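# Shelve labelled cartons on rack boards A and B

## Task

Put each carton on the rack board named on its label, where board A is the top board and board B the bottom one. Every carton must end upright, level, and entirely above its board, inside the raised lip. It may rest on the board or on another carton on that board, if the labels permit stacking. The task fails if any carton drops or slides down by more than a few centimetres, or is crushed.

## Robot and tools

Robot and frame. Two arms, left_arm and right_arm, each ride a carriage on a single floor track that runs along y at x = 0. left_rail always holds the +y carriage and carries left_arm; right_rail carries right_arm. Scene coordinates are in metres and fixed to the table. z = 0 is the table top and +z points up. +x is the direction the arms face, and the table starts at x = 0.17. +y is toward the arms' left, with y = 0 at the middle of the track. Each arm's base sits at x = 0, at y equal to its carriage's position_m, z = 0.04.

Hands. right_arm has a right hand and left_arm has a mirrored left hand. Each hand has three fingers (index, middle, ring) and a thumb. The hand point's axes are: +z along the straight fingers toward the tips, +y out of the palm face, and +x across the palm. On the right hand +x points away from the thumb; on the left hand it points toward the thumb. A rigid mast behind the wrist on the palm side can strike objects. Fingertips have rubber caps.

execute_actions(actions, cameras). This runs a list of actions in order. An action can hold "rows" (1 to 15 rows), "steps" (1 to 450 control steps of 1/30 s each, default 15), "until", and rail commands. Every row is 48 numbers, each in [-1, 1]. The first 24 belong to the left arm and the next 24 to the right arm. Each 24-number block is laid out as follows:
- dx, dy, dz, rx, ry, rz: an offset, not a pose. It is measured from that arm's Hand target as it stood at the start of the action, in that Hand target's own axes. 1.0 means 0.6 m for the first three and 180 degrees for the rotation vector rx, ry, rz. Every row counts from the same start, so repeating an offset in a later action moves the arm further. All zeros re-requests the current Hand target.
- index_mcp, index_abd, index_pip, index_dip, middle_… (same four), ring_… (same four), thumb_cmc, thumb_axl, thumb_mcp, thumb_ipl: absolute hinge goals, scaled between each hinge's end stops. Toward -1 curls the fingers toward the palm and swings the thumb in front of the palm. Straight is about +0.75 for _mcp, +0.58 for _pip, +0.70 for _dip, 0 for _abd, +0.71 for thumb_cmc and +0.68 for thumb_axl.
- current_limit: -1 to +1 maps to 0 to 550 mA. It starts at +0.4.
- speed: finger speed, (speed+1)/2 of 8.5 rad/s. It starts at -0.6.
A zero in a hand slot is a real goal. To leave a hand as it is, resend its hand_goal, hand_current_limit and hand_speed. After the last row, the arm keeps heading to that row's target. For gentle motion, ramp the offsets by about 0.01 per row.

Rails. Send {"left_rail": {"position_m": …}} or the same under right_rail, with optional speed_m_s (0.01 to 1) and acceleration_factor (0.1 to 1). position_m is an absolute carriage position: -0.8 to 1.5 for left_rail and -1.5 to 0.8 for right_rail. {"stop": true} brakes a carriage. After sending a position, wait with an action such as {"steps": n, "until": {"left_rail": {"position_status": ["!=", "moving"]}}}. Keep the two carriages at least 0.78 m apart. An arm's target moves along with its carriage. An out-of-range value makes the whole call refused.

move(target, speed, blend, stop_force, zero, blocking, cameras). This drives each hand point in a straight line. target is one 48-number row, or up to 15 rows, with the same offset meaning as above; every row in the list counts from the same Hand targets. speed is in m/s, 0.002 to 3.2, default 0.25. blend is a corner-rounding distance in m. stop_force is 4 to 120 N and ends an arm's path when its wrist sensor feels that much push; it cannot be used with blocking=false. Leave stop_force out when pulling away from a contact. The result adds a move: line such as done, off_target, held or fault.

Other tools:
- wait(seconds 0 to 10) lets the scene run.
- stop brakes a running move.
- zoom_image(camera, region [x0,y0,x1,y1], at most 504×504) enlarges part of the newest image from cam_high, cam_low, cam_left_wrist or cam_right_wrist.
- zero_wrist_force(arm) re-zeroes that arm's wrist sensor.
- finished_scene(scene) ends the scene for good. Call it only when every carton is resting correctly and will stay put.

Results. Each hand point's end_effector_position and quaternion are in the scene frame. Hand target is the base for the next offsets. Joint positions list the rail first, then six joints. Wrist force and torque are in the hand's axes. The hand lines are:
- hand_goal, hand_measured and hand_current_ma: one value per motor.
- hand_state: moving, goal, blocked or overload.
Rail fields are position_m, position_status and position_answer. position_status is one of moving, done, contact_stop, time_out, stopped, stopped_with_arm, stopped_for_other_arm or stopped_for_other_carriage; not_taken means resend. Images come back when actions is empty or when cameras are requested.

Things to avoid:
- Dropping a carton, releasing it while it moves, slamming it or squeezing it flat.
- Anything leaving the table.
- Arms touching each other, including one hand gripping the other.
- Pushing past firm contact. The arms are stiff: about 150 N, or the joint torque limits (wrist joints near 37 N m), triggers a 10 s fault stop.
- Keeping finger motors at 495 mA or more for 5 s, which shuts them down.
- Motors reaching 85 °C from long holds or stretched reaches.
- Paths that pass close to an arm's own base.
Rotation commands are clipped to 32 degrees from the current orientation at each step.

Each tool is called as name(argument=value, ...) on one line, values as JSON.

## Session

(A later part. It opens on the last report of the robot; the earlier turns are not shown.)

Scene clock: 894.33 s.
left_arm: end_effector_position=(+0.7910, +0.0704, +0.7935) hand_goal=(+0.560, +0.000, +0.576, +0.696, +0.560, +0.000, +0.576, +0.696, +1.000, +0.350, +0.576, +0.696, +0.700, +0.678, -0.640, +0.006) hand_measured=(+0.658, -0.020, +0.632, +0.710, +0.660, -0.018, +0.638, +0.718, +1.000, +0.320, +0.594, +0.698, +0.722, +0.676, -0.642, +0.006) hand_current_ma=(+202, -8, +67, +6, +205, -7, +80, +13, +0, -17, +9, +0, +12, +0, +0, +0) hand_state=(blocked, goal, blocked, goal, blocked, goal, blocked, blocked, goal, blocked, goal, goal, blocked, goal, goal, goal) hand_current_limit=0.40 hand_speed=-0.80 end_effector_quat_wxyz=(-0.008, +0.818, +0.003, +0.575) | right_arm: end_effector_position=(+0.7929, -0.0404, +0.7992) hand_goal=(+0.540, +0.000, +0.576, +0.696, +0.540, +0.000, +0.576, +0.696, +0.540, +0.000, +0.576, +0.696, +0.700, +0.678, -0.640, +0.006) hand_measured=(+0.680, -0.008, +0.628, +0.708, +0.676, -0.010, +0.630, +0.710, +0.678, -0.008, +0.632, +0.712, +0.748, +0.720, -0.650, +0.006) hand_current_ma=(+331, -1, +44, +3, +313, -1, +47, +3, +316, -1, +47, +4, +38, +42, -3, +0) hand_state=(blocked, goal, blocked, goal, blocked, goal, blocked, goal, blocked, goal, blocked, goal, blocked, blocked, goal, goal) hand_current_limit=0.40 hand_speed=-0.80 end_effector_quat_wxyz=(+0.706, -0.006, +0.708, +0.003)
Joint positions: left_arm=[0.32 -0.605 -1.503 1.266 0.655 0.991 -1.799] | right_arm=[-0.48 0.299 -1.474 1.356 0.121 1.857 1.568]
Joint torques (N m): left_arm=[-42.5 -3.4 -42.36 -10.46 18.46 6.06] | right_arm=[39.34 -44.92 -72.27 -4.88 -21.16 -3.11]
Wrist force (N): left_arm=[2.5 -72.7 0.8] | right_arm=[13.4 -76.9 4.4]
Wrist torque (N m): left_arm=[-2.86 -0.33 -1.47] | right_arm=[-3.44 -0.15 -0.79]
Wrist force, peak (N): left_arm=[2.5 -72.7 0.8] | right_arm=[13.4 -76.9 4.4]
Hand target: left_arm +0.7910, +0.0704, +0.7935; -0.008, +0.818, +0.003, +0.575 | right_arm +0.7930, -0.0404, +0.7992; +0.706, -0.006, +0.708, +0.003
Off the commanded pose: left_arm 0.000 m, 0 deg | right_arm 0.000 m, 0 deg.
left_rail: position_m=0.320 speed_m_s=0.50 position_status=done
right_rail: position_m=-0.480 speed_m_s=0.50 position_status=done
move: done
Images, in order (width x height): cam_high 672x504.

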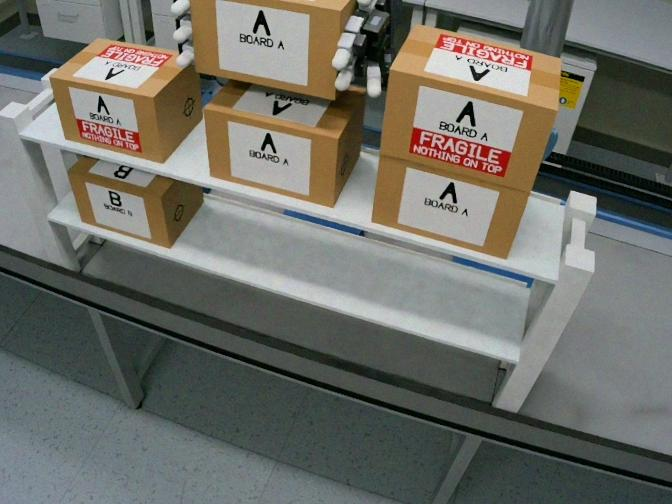

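move(target=[-0.06831,0.00062,0.03166,0,0,0,0.56,0,0.576,0.696,0.56,0,0.576,0.696,1.0,0.35,0.576,0.696,0.70,0.678,-0.64,0.005,0.4,-0.8,0.07498,0.00003,0.00688,0,0,0,0.54,0,0.576,0.696,0.54,0,0.576,0.696,0.54,0,0.576,0.696,0.70,0.678,-0.64,0.005,0.4,-0.8], speed=0.025, cameras=["cam_high"])

zoom_image(camera="cam_high", region=[180, 80, 250, 150])

zoom_image(camera="cam_high", region=[310, 80, 380, 150])

Scene clock: 897.33 s.
left_arm: end_effector_position=(+0.7950, +0.0706, +0.7486) hand_goal=(+0.560, +0.000, +0.576, +0.696, +0.560, +0.000, +0.576, +0.696, +1.000, +0.350, +0.576, +0.696, +0.700, +0.678, -0.640, +0.006) hand_measured=(+0.658, -0.020, +0.632, +0.710, +0.660, -0.018, +0.638, +0.718, +1.000, +0.320, +0.594, +0.698, +0.722, +0.676, -0.642, +0.006) hand_current_ma=(+202, -8, +67, +6, +205, -7, +80, +13, +0, -17, +9, +0, +12, +0, +0, +0) hand_state=(blocked, goal, blocked, goal, blocked, goal, blocked, blocked, goal, blocked, goal, goal, blocked, goal, goal, goal) hand_current_limit=0.40 hand_speed=-0.80 end_effector_quat_wxyz=(-0.008, +0.818, +0.003, +0.575) | right_arm: end_effector_position=(+0.7970, -0.0405, +0.7543) hand_goal=(+0.540, +0.000, +0.576, +0.696, +0.540, +0.000, +0.576, +0.696, +0.540, +0.000, +0.576, +0.696, +0.700, +0.678, -0.640, +0.006) hand_measured=(+0.680, -0.008, +0.628, +0.708, +0.676, -0.010, +0.630, +0.710, +0.678, -0.008, +0.632, +0.712, +0.748, +0.720, -0.650, +0.006) hand_current_ma=(+331, -1, +44, +3, +313, -1, +47, +3, +316, -1, +47, +4, +38, +42, -3, +0) hand_state=(blocked, goal, blocked, goal, blocked, goal, blocked, goal, blocked, goal, blocked, goal, blocked, blocked, goal, goal) hand_current_limit=0.40 hand_speed=-0.80 end_effector_quat_wxyz=(+0.706, -0.006, +0.708, +0.003)
Joint positions: left_arm=[0.32 -0.6 -1.511 1.355 0.573 0.995 -1.796] | right_arm=[-0.48 0.297 -1.474 1.435 0.042 1.855 1.568]
Joint torques (N m): left_arm=[-39.2 -30.07 -32.24 -10.25 17.54 6.26] | right_arm=[37.59 -48.39 -53.35 -12.36 -20.42 -0.35]
Wrist force (N): left_arm=[1.9 -67.7 -0.5] | right_arm=[13.5 -72.2 5.4]
Wrist torque (N m): left_arm=[-2.44 -0.27 -1.53] | right_arm=[-3.01 -0.13 -0.85]
Wrist force, peak (N): left_arm=[3.5 -76.8 1.0] | right_arm=[14.7 -80.0 4.5]
Hand target: left_arm +0.7950, +0.0706, +0.7485; -0.008, +0.818, +0.003, +0.575 | right_arm +0.7970, -0.0405, +0.7542; +0.706, -0.006, +0.708, +0.003
Off the commanded pose: left_arm 0.000 m, 0 deg | right_arm 0.000 m, 0 deg.
left_rail: position_m=0.320 speed_m_s=0.50 position_status=done
right_rail: position_m=-0.480 speed_m_s=0.50 position_status=done
move: done
Images, in order (width x height): cam_high 672x504.

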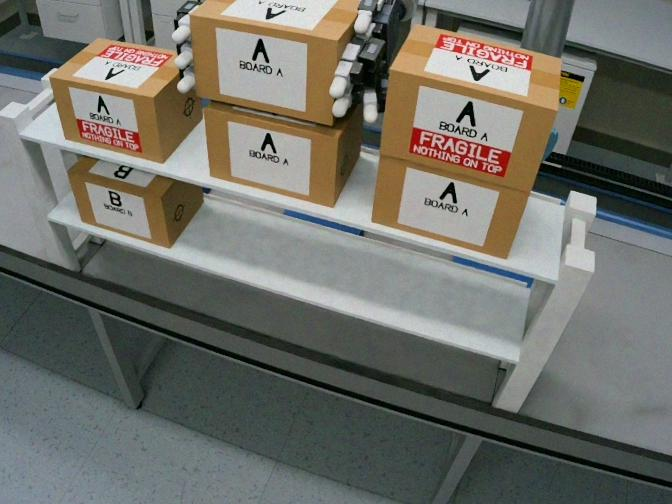

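Scaled by 7.200 from the camera's 672x504 image, which has a finer 960x720 frame.

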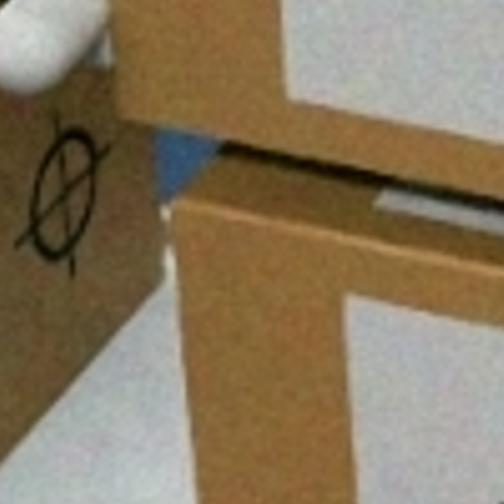

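Scaled by 7.200 from the camera's 672x504 image, which has a finer 960x720 frame.

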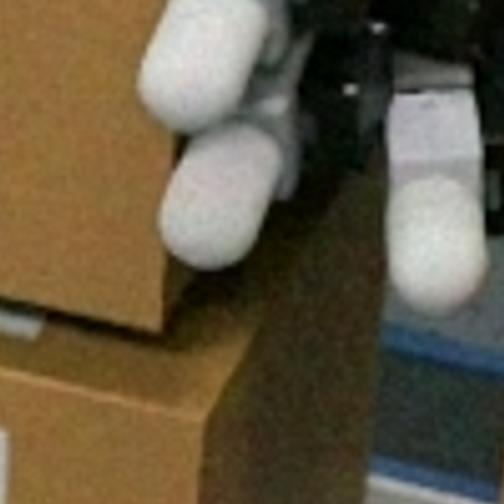

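move(target=[-0.02992,0.00022,0.00545,0,0,0,0.56,0,0.576,0.696,0.56,0,0.576,0.696,1.0,0.35,0.576,0.696,0.70,0.678,-0.64,0.005,0.4,-0.8,0.03001,0.00019,-0.00491,0,0,0,0.54,0,0.576,0.696,0.54,0,0.576,0.696,0.54,0,0.576,0.696,0.70,0.678,-0.64,0.005,0.4,-0.8], speed=0.015, cameras=["cam_high"])

zoom_image(camera="cam_high", region=[180, 80, 250, 150])

zoom_image(camera="cam_high", region=[310, 80, 380, 150])

Scene clock: 903.17 s.
left_arm: end_effector_position=(+0.7920, +0.0706, +0.7306) hand_goal=(+0.560, +0.000, +0.576, +0.696, +0.560, +0.000, +0.576, +0.696, +1.000, +0.350, +0.576, +0.696, +0.700, +0.678, -0.640, +0.006) hand_measured=(+0.658, -0.020, +0.632, +0.710, +0.660, -0.018, +0.638, +0.718, +1.000, +0.320, +0.594, +0.698, +0.722, +0.676, -0.642, +0.006) hand_current_ma=(+202, -8, +67, +6, +205, -7, +80, +13, +0, -17, +9, +0, +12, +0, +0, +0) hand_state=(blocked, goal, blocked, goal, blocked, goal, blocked, blocked, goal, blocked, goal, goal, blocked, goal, goal, goal) hand_current_limit=0.40 hand_speed=-0.80 end_effector_quat_wxyz=(-0.008, +0.818, +0.003, +0.575) | right_arm: end_effector_position=(+0.7940, -0.0405, +0.7362) hand_goal=(+0.540, +0.000, +0.576, +0.696, +0.540, +0.000, +0.576, +0.696, +0.540, +0.000, +0.576, +0.696, +0.700, +0.678, -0.640, +0.006) hand_measured=(+0.680, -0.008, +0.628, +0.708, +0.676, -0.010, +0.630, +0.710, +0.678, -0.008, +0.632, +0.712, +0.748, +0.720, -0.650, +0.006) hand_current_ma=(+331, -1, +44, +3, +313, -1, +47, +3, +316, -1, +47, +4, +38, +42, -3, +0) hand_state=(blocked, goal, blocked, goal, blocked, goal, blocked, goal, blocked, goal, blocked, goal, blocked, blocked, goal, goal) hand_current_limit=0.40 hand_speed=-0.80 end_effector_quat_wxyz=(+0.706, -0.006, +0.708, +0.003)
Joint positions: left_arm=[0.32 -0.603 -1.52 1.396 0.542 0.992 -1.798] | right_arm=[-0.48 0.299 -1.479 1.472 0.01 1.856 1.568]
Joint torques (N m): left_arm=[-72.9 -31.04 -34.52 -10.46 7.86 -0.23] | right_arm=[61.27 -69.38 -51.78 -11.87 -8.69 0.15]
Wrist force (N): left_arm=[1.2 -66.7 0.1] | right_arm=[12.8 -71.4 4.9]
Wrist torque (N m): left_arm=[-2.30 -0.24 -1.34] | right_arm=[-2.85 -0.10 -0.75]
Wrist force, peak (N): left_arm=[2.1 -67.9 -0.2] | right_arm=[13.6 -72.6 5.5]
Hand target: left_arm +0.7920, +0.0706, +0.7305; -0.008, +0.818, +0.003, +0.575 | right_arm +0.7940, -0.0405, +0.7362; +0.706, -0.006, +0.708, +0.003
Off the commanded pose: left_arm 0.000 m, 0 deg | right_arm 0.000 m, 0 deg.
left_rail: position_m=0.320 speed_m_s=0.50 position_status=done
right_rail: position_m=-0.480 speed_m_s=0.50 position_status=done
move: done
Images, in order (width x height): cam_high 672x504.

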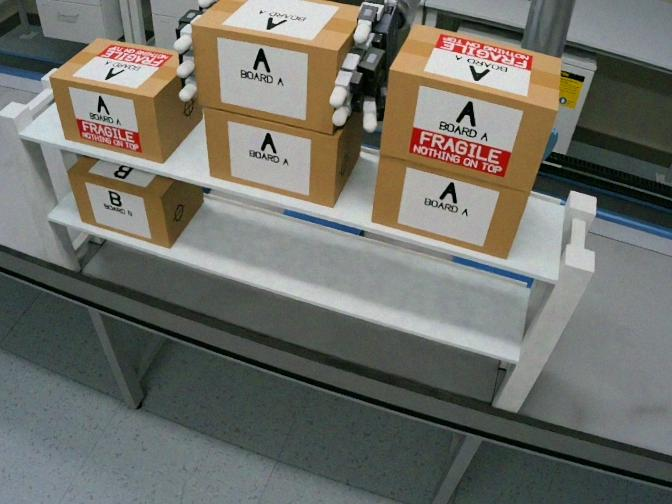

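Scaled by 7.200 from the camera's 672x504 image, which has a finer 960x720 frame.

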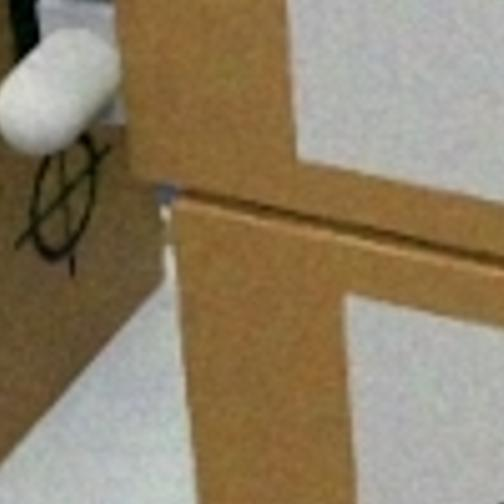

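Scaled by 7.200 from the camera's 672x504 image, which has a finer 960x720 frame.

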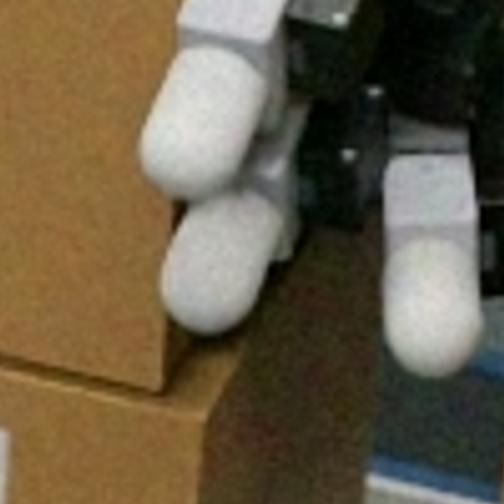

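move(target=[-0.02195,0.00022,0.0079,0,0,0,0.56,0,0.576,0.696,0.56,0,0.576,0.696,1.0,0.35,0.576,0.696,0.70,0.678,-0.64,0.005,0.4,-0.8,0.02333,0.0001,0.00007,0,0,0,0.54,0,0.576,0.696,0.54,0,0.576,0.696,0.54,0,0.576,0.696,0.70,0.678,-0.64,0.005,0.4,-0.8], speed=0.006, stop_force=9, cameras=["cam_high"])

zoom_image(camera="cam_high", region=[180, 80, 250, 150])

zoom_image(camera="cam_high", region=[310, 80, 380, 150])

Scene clock: 906.77 s.
left_arm: end_effector_position=(+0.7920, +0.0706, +0.7257) hand_goal=(+0.560, +0.000, +0.576, +0.696, +0.560, +0.000, +0.576, +0.696, +1.000, +0.350, +0.576, +0.696, +0.700, +0.678, -0.640, +0.006) hand_measured=(+0.658, -0.018, +0.632, +0.710, +0.660, -0.016, +0.638, +0.718, +1.000, +0.320, +0.594, +0.698, +0.722, +0.676, -0.642, +0.006) hand_current_ma=(+202, -6, +67, +6, +205, -6, +80, +13, +0, -17, +9, +0, +12, +0, +0, +0) hand_state=(blocked, goal, blocked, goal, blocked, goal, blocked, blocked, goal, blocked, goal, goal, blocked, goal, goal, goal) hand_current_limit=0.40 hand_speed=-0.80 end_effector_quat_wxyz=(-0.008, +0.818, +0.003, +0.575) | right_arm: end_effector_position=(+0.7939, -0.0405, +0.7313) hand_goal=(+0.540, +0.000, +0.576, +0.696, +0.540, +0.000, +0.576, +0.696, +0.540, +0.000, +0.576, +0.696, +0.700, +0.678, -0.640, +0.006) hand_measured=(+0.680, -0.008, +0.628, +0.708, +0.676, -0.010, +0.630, +0.710, +0.678, -0.008, +0.632, +0.712, +0.748, +0.720, -0.650, +0.006) hand_current_ma=(+331, -1, +44, +3, +313, -1, +47, +3, +316, -1, +47, +4, +38, +42, -3, +0) hand_state=(blocked, goal, blocked, goal, blocked, goal, blocked, goal, blocked, goal, blocked, goal, blocked, blocked, goal, goal) hand_current_limit=0.40 hand_speed=-0.80 end_effector_quat_wxyz=(+0.706, -0.006, +0.708, +0.003)
Joint positions: left_arm=[0.32 -0.603 -1.521 1.406 0.533 0.992 -1.798] | right_arm=[-0.48 0.299 -1.479 1.481 0.001 1.856 1.568]
Joint torques (N m): left_arm=[-67.71 -3.62 -45.69 -0.88 8.5 -0.17] | right_arm=[59.68 -43.33 -67.14 -3.25 -8.71 1.31]
Wrist force (N): left_arm=[3.6 -66.0 -1.5] | right_arm=[7.0 -68.6 8.6]
Wrist torque (N m): left_arm=[-2.24 -0.25 -1.14] | right_arm=[-2.80 -0.62 -1.05]
Wrist force, peak (N): left_arm=[10.2 -66.0 -8.1] | right_arm=[12.6 -71.9 4.9]
Hand target: left_arm +0.7920, +0.0706, +0.7257; -0.008, +0.818, +0.003, +0.575 (not the last commanded pose) | right_arm +0.7940, -0.0405, +0.7313; +0.706, -0.006, +0.708, +0.003 (not the last commanded pose)
Off the commanded pose: left_arm 0.009 m, 0 deg | right_arm 0.009 m, 0 deg.
left_rail: position_m=0.320 speed_m_s=0.50 position_status=done
right_rail: position_m=-0.480 speed_m_s=0.50 position_status=done
move: contact (left_arm, right_arm)
Images, in order (width x height): cam_high 672x504.

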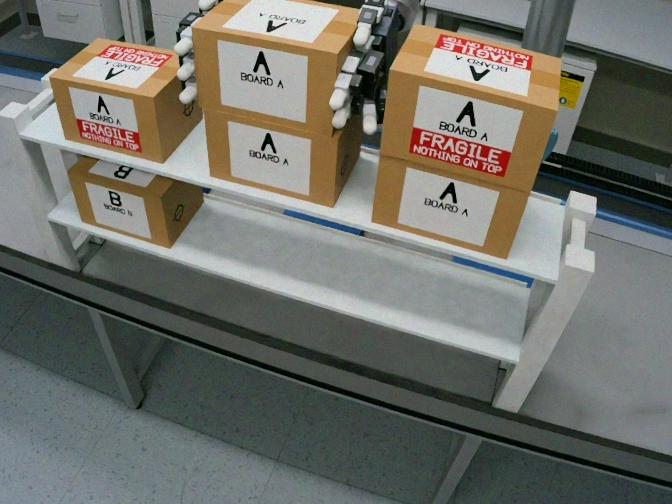

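Scaled by 7.200 from the camera's 672x504 image, which has a finer 960x720 frame.

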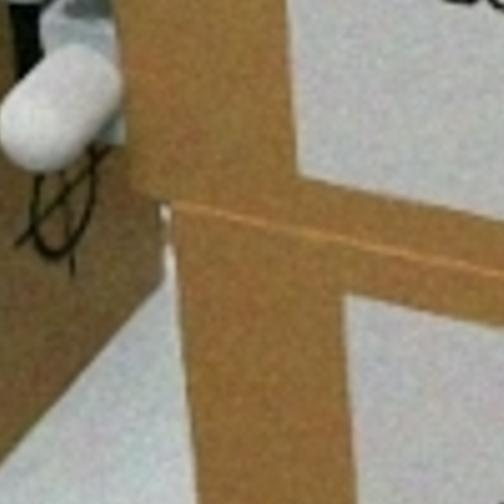

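Scaled by 7.200 from the camera's 672x504 image, which has a finer 960x720 frame.

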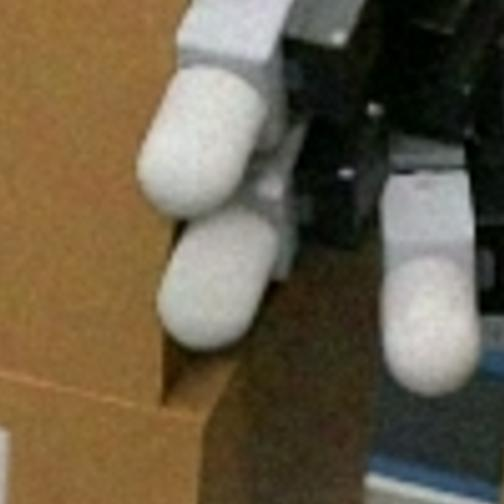

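move(target=[0,-0.018,0,0,0,0,0.68,0,0.576,0.696,0.68,0,0.576,0.696,1.0,0.35,0.576,0.696,0.85,0.678,-0.5,0.005,0.4,-0.8,0,-0.018,0,0,0,0,0.68,0,0.576,0.696,0.68,0,0.576,0.696,0.68,0,0.576,0.696,0.85,0.678,-0.5,0.005,0.4,-0.8], speed=0.01, cameras=["cam_high"])

zoom_image(camera="cam_high", region=[160, 0, 420, 180])

Scene clock: 910.50 s.
left_arm: end_effector_position=(+0.7918, +0.0813, +0.7258) hand_goal=(+0.680, +0.000, +0.576, +0.696, +0.680, +0.000, +0.576, +0.696, +1.000, +0.350, +0.576, +0.696, +0.850, +0.678, -0.500, +0.006) hand_measured=(+0.682, -0.006, +0.580, +0.698, +0.678, +0.000, +0.578, +0.698, +0.998, +0.326, +0.582, +0.698, +0.848, +0.676, -0.512, +0.006) hand_current_ma=(+0, -1, +0, +0, +0, +0, +0, +0, +0, -11, +1, +0, +0, +0, -6, +0) hand_state=(goal, goal, goal, goal, goal, goal, goal, goal, goal, blocked, goal, goal, goal, goal, goal, goal) hand_current_limit=0.40 hand_speed=-0.80 end_effector_quat_wxyz=(-0.008, +0.818, +0.003, +0.575) | right_arm: end_effector_position=(+0.7941, -0.0512, +0.7313) hand_goal=(+0.680, +0.000, +0.576, +0.696, +0.680, +0.000, +0.576, +0.696, +0.680, +0.000, +0.576, +0.696, +0.850, +0.678, -0.500, +0.006) hand_measured=(+0.682, -0.006, +0.580, +0.700, +0.682, -0.008, +0.578, +0.698, +0.684, -0.006, +0.578, +0.698, +0.848, +0.682, -0.510, +0.006) hand_current_ma=(+0, +0, +0, +0, +0, -1, +0, +0, +0, -1, +0, +0, +0, +0, -2, +0) hand_state=(goal, goal, goal, goal, goal, goal, goal, goal, goal, goal, goal, goal, goal, goal, goal, goal) hand_current_limit=0.40 hand_speed=-0.80 end_effector_quat_wxyz=(+0.706, -0.006, +0.708, +0.003)
Joint positions: left_arm=[0.32 -0.587 -1.528 1.412 0.529 1.007 -1.79] | right_arm=[-0.48 0.282 -1.488 1.491 0 1.84 1.568]
Joint torques (N m): left_arm=[17.94 -53.16 -33.39 -3.9 1.15 2.67] | right_arm=[-13.98 -61.76 -33.69 -4.44 -2.88 -2.96]
Wrist force (N): left_arm=[-2.3 9.3 1.0] | right_arm=[-7.5 2.2 4.6]
Wrist torque (N m): left_arm=[1.07 0.26 -0.74] | right_arm=[-0.25 0.68 -0.72]
Wrist force, peak (N): left_arm=[4.1 -67.4 -1.7] | right_arm=[6.2 -70.0 6.8]
Hand target: left_arm +0.7918, +0.0813, +0.7258; -0.008, +0.818, +0.003, +0.575 | right_arm +0.7941, -0.0512, +0.7313; +0.706, -0.006, +0.708, +0.003
Off the commanded pose: left_arm 0.000 m, 0 deg | right_arm 0.000 m, 0 deg.
left_rail: position_m=0.320 speed_m_s=0.50 position_status=done
right_rail: position_m=-0.480 speed_m_s=0.50 position_status=done
move: done
Images, in order (width x height): cam_high 672x504.

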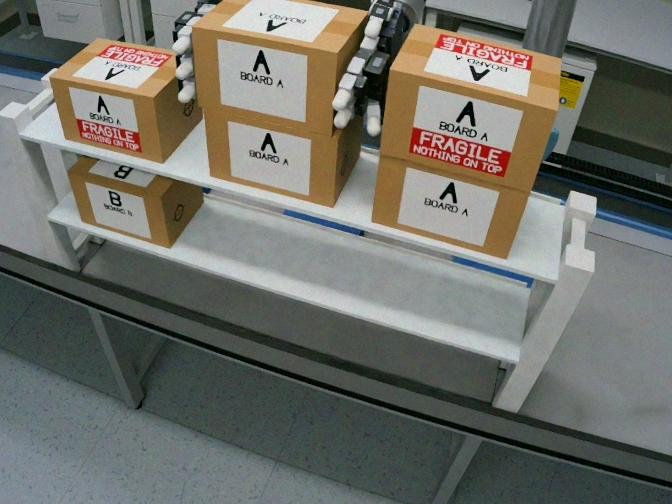

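Scaled by 1.938 from the camera's 672x504 image, which has a finer 960x720 frame.

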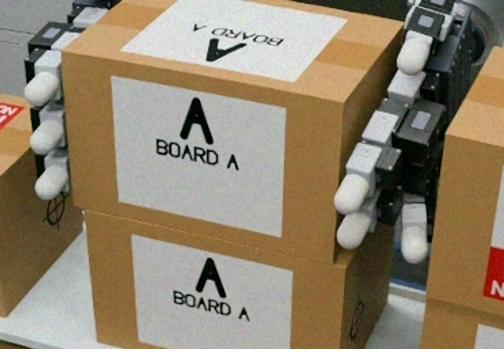

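move(target=[[0,-0.001,0,0,0,0,0.68,0,0.576,0.696,0.68,0,0.576,0.696,1.0,0.35,0.576,0.696,0.85,0.678,-0.5,0.005,0.4,-0.8,0,-0.004,0,0,0,0,0.68,0,0.576,0.696,0.68,0,0.576,0.696,0.68,0,0.576,0.696,0.85,0.678,-0.5,0.005,0.4,-0.8],[0.04705,-0.00148,-0.01693,0,0,0,0.68,0,0.576,0.696,0.68,0,0.576,0.696,1.0,0.35,0.576,0.696,0.85,0.678,-0.5,0.005,0.4,-0.8,-0.05,-0.00421,-0.00014,0,0,0,0.68,0,0.576,0.696,0.68,0,0.576,0.696,0.68,0,0.576,0.696,0.85,0.678,-0.5,0.005,0.4,-0.8],[-0.13916,-0.00191,-0.5345,0,0,0,0.68,0,0.576,0.696,0.68,0,0.576,0.696,1.0,0.35,0.576,0.696,0.85,0.678,-0.5,0.005,0.4,-0.8,-0.04843,-0.00454,-0.55019,0,0,0,0.68,0,0.576,0.696,0.68,0,0.576,0.696,0.68,0,0.576,0.696,0.85,0.678,-0.5,0.005,0.4,-0.8]], speed=[0.03, 0.06, 0.15], cameras=["cam_high", "cam_low"])

zoom_image(camera="cam_high", region=[0, 0, 336, 252])

zoom_image(camera="cam_high", region=[300, 0, 636, 300])

Scene clock: 917.07 s.
left_arm: end_effector_position=(+0.4619, +0.0778, +0.7562) hand_goal=(+0.680, +0.000, +0.576, +0.696, +0.680, +0.000, +0.576, +0.696, +1.000, +0.350, +0.576, +0.696, +0.850, +0.678, -0.500, +0.006) hand_measured=(+0.682, -0.006, +0.578, +0.698, +0.678, +0.002, +0.578, +0.698, +1.000, +0.328, +0.582, +0.698, +0.848, +0.676, -0.512, +0.006) hand_current_ma=(+0, -1, +0, +0, +0, +0, +0, +0, +0, -10, +1, +0, +0, +0, -6, +0) hand_state=(goal, goal, goal, goal, goal, goal, goal, goal, goal, blocked, goal, goal, goal, goal, goal, goal) hand_current_limit=0.40 hand_speed=-0.80 end_effector_quat_wxyz=(-0.008, +0.818, +0.003, +0.575) | right_arm: end_effector_position=(+0.4642, -0.0583, +0.7614) hand_goal=(+0.680, +0.000, +0.576, +0.696, +0.680, +0.000, +0.576, +0.696, +0.680, +0.000, +0.576, +0.696, +0.850, +0.678, -0.500, +0.006) hand_measured=(+0.682, -0.006, +0.578, +0.700, +0.682, -0.008, +0.578, +0.698, +0.682, -0.006, +0.578, +0.698, +0.848, +0.682, -0.508, +0.006) hand_current_ma=(+0, +0, +0, +0, +0, -1, +0, +0, +0, -1, +0, +0, +0, +0, -2, +0) hand_state=(goal, goal, goal, goal, goal, goal, goal, goal, goal, goal, goal, goal, goal, goal, goal, goal) hand_current_limit=0.40 hand_speed=-0.80 end_effector_quat_wxyz=(+0.706, -0.006, +0.708, +0.003)
Joint positions: left_arm=[0.32 -1.319 -1.991 1.808 1.182 0.416 -2.518] | right_arm=[-0.48 0.538 -1.919 1.809 0.114 2.095 1.569]
Joint torques (N m): left_arm=[-19.11 11.53 -29.54 7.12 -4.27 -2.8] | right_arm=[12.52 -25.37 -33.39 0.33 3.36 3.44]
Wrist force (N): left_arm=[-2.1 7.6 1.7] | right_arm=[-8.6 2.6 4.4]
Wrist torque (N m): left_arm=[0.98 0.20 -0.34] | right_arm=[-0.17 0.83 -0.79]
Wrist force, peak (N): left_arm=[-2.2 9.7 0.6] | right_arm=[-9.0 2.6 5.2]
Hand target: left_arm +0.4618, +0.0777, +0.7562; -0.008, +0.818, +0.003, +0.575 | right_arm +0.4642, -0.0583, +0.7614; +0.706, -0.006, +0.708, +0.003
Off the commanded pose: left_arm 0.000 m, 0 deg | right_arm 0.000 m, 0 deg.
left_rail: position_m=0.320 speed_m_s=0.50 position_status=done
right_rail: position_m=-0.480 speed_m_s=0.50 position_status=done
move: done
Images, in order (width x height): cam_high 672x504, cam_low 672x504.

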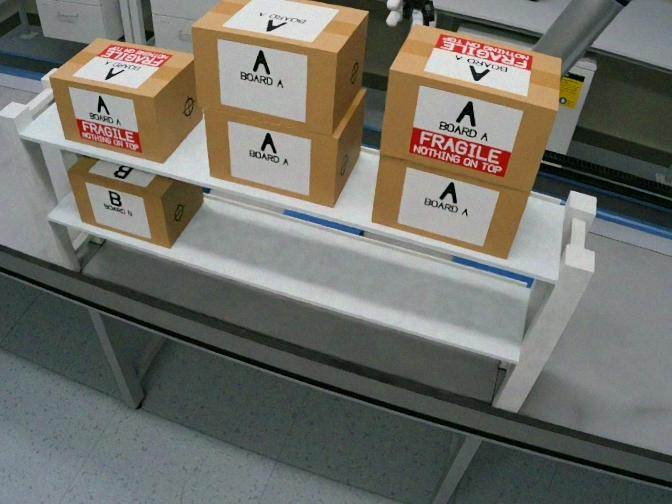

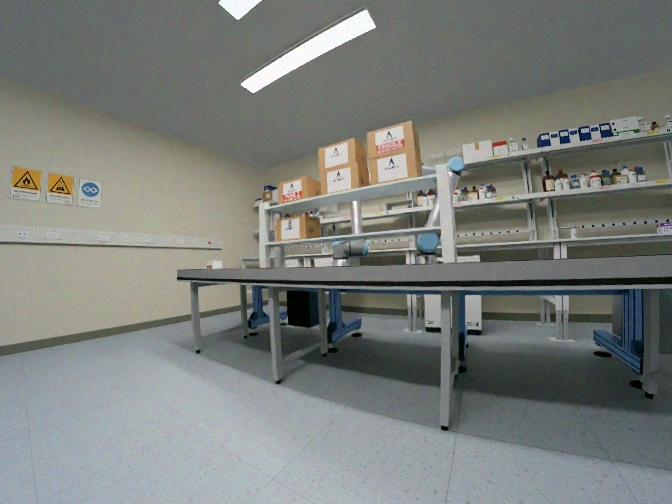

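Scaled by 1.500 from the camera's 672x504 image, which has a finer 960x720 frame.

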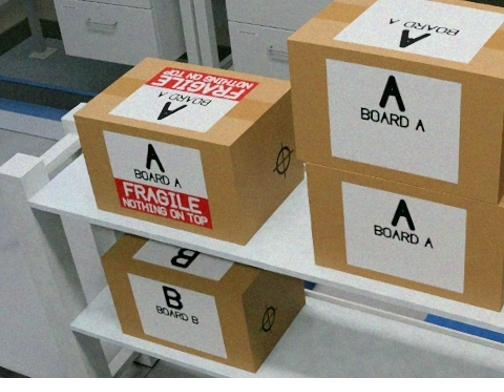

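Scaled by 1.500 from the camera's 672x504 image, which has a finer 960x720 frame.

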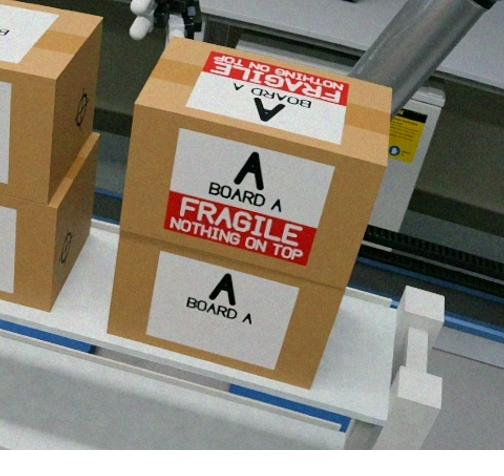

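wait(seconds=0.2, cameras=["cam_left_wrist", "cam_right_wrist"])

Scene clock: 917.57 s.
left_arm: end_effector_position=(+0.4619, +0.0777, +0.7562) hand_goal=(+0.680, +0.000, +0.576, +0.696, +0.680, +0.000, +0.576, +0.696, +1.000, +0.350, +0.576, +0.696, +0.850, +0.678, -0.500, +0.006) hand_measured=(+0.682, -0.006, +0.578, +0.698, +0.678, +0.002, +0.578, +0.698, +1.000, +0.328, +0.582, +0.698, +0.848, +0.676, -0.512, +0.006) hand_current_ma=(+0, -1, +0, +0, +0, +0, +0, +0, +0, -10, +1, +0, +0, +0, -6, +0) hand_state=(goal, goal, goal, goal, goal, goal, goal, goal, goal, blocked, goal, goal, goal, goal, goal, goal) hand_current_limit=0.40 hand_speed=-0.80 end_effector_quat_wxyz=(-0.008, +0.818, +0.003, +0.575) | right_arm: end_effector_position=(+0.4642, -0.0583, +0.7614) hand_goal=(+0.680, +0.000, +0.576, +0.696, +0.680, +0.000, +0.576, +0.696, +0.680, +0.000, +0.576, +0.696, +0.850, +0.678, -0.500, +0.006) hand_measured=(+0.682, -0.006, +0.578, +0.700, +0.682, -0.008, +0.578, +0.698, +0.682, -0.006, +0.578, +0.698, +0.848, +0.682, -0.508, +0.006) hand_current_ma=(+0, +0, +0, +0, +0, -1, +0, +0, +0, -1, +0, +0, +0, +0, -2, +0) hand_state=(goal, goal, goal, goal, goal, goal, goal, goal, goal, goal, goal, goal, goal, goal, goal, goal) hand_current_limit=0.40 hand_speed=-0.80 end_effector_quat_wxyz=(+0.706, -0.006, +0.708, +0.003)
Joint positions: left_arm=[0.32 -1.319 -1.991 1.808 1.183 0.416 -2.518] | right_arm=[-0.48 0.538 -1.919 1.809 0.114 2.095 1.569]
Joint torques (N m): left_arm=[-18.5 10.66 -30.33 7.38 -4.36 -2.92] | right_arm=[11.64 -24.03 -33.34 0.34 3.29 3.38]
Wrist force (N): left_arm=[-2.3 7.4 1.6] | right_arm=[-8.0 2.6 4.3]
Wrist torque (N m): left_arm=[0.96 0.23 -0.36] | right_arm=[-0.18 0.77 -0.76]
Wrist force, peak (N): left_arm=[-2.5 7.7 1.4] | right_arm=[-8.7 2.2 4.4]
Hand target: left_arm +0.4618, +0.0777, +0.7562; -0.008, +0.818, +0.003, +0.575 | right_arm +0.4642, -0.0583, +0.7614; +0.706, -0.006, +0.708, +0.003
Off the commanded pose: left_arm 0.000 m, 0 deg | right_arm 0.000 m, 0 deg.
left_rail: position_m=0.320 speed_m_s=0.50 position_status=done
right_rail: position_m=-0.480 speed_m_s=0.50 position_status=done
wait: 0.20 s; at rest from the start
Images, in order (width x height): cam_left_wrist 672x504, cam_right_wrist 672x504.

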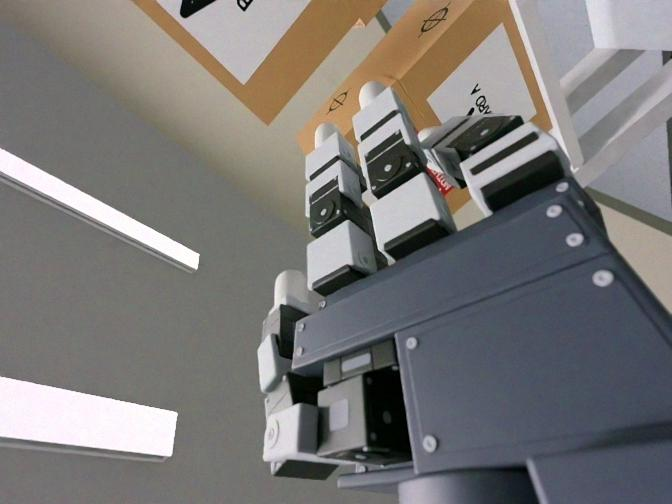

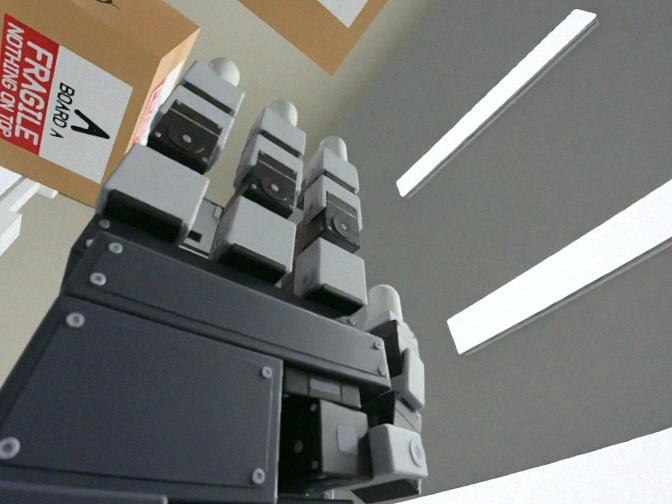

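finished_scene(scene=2)

The scene is finished: the task was done.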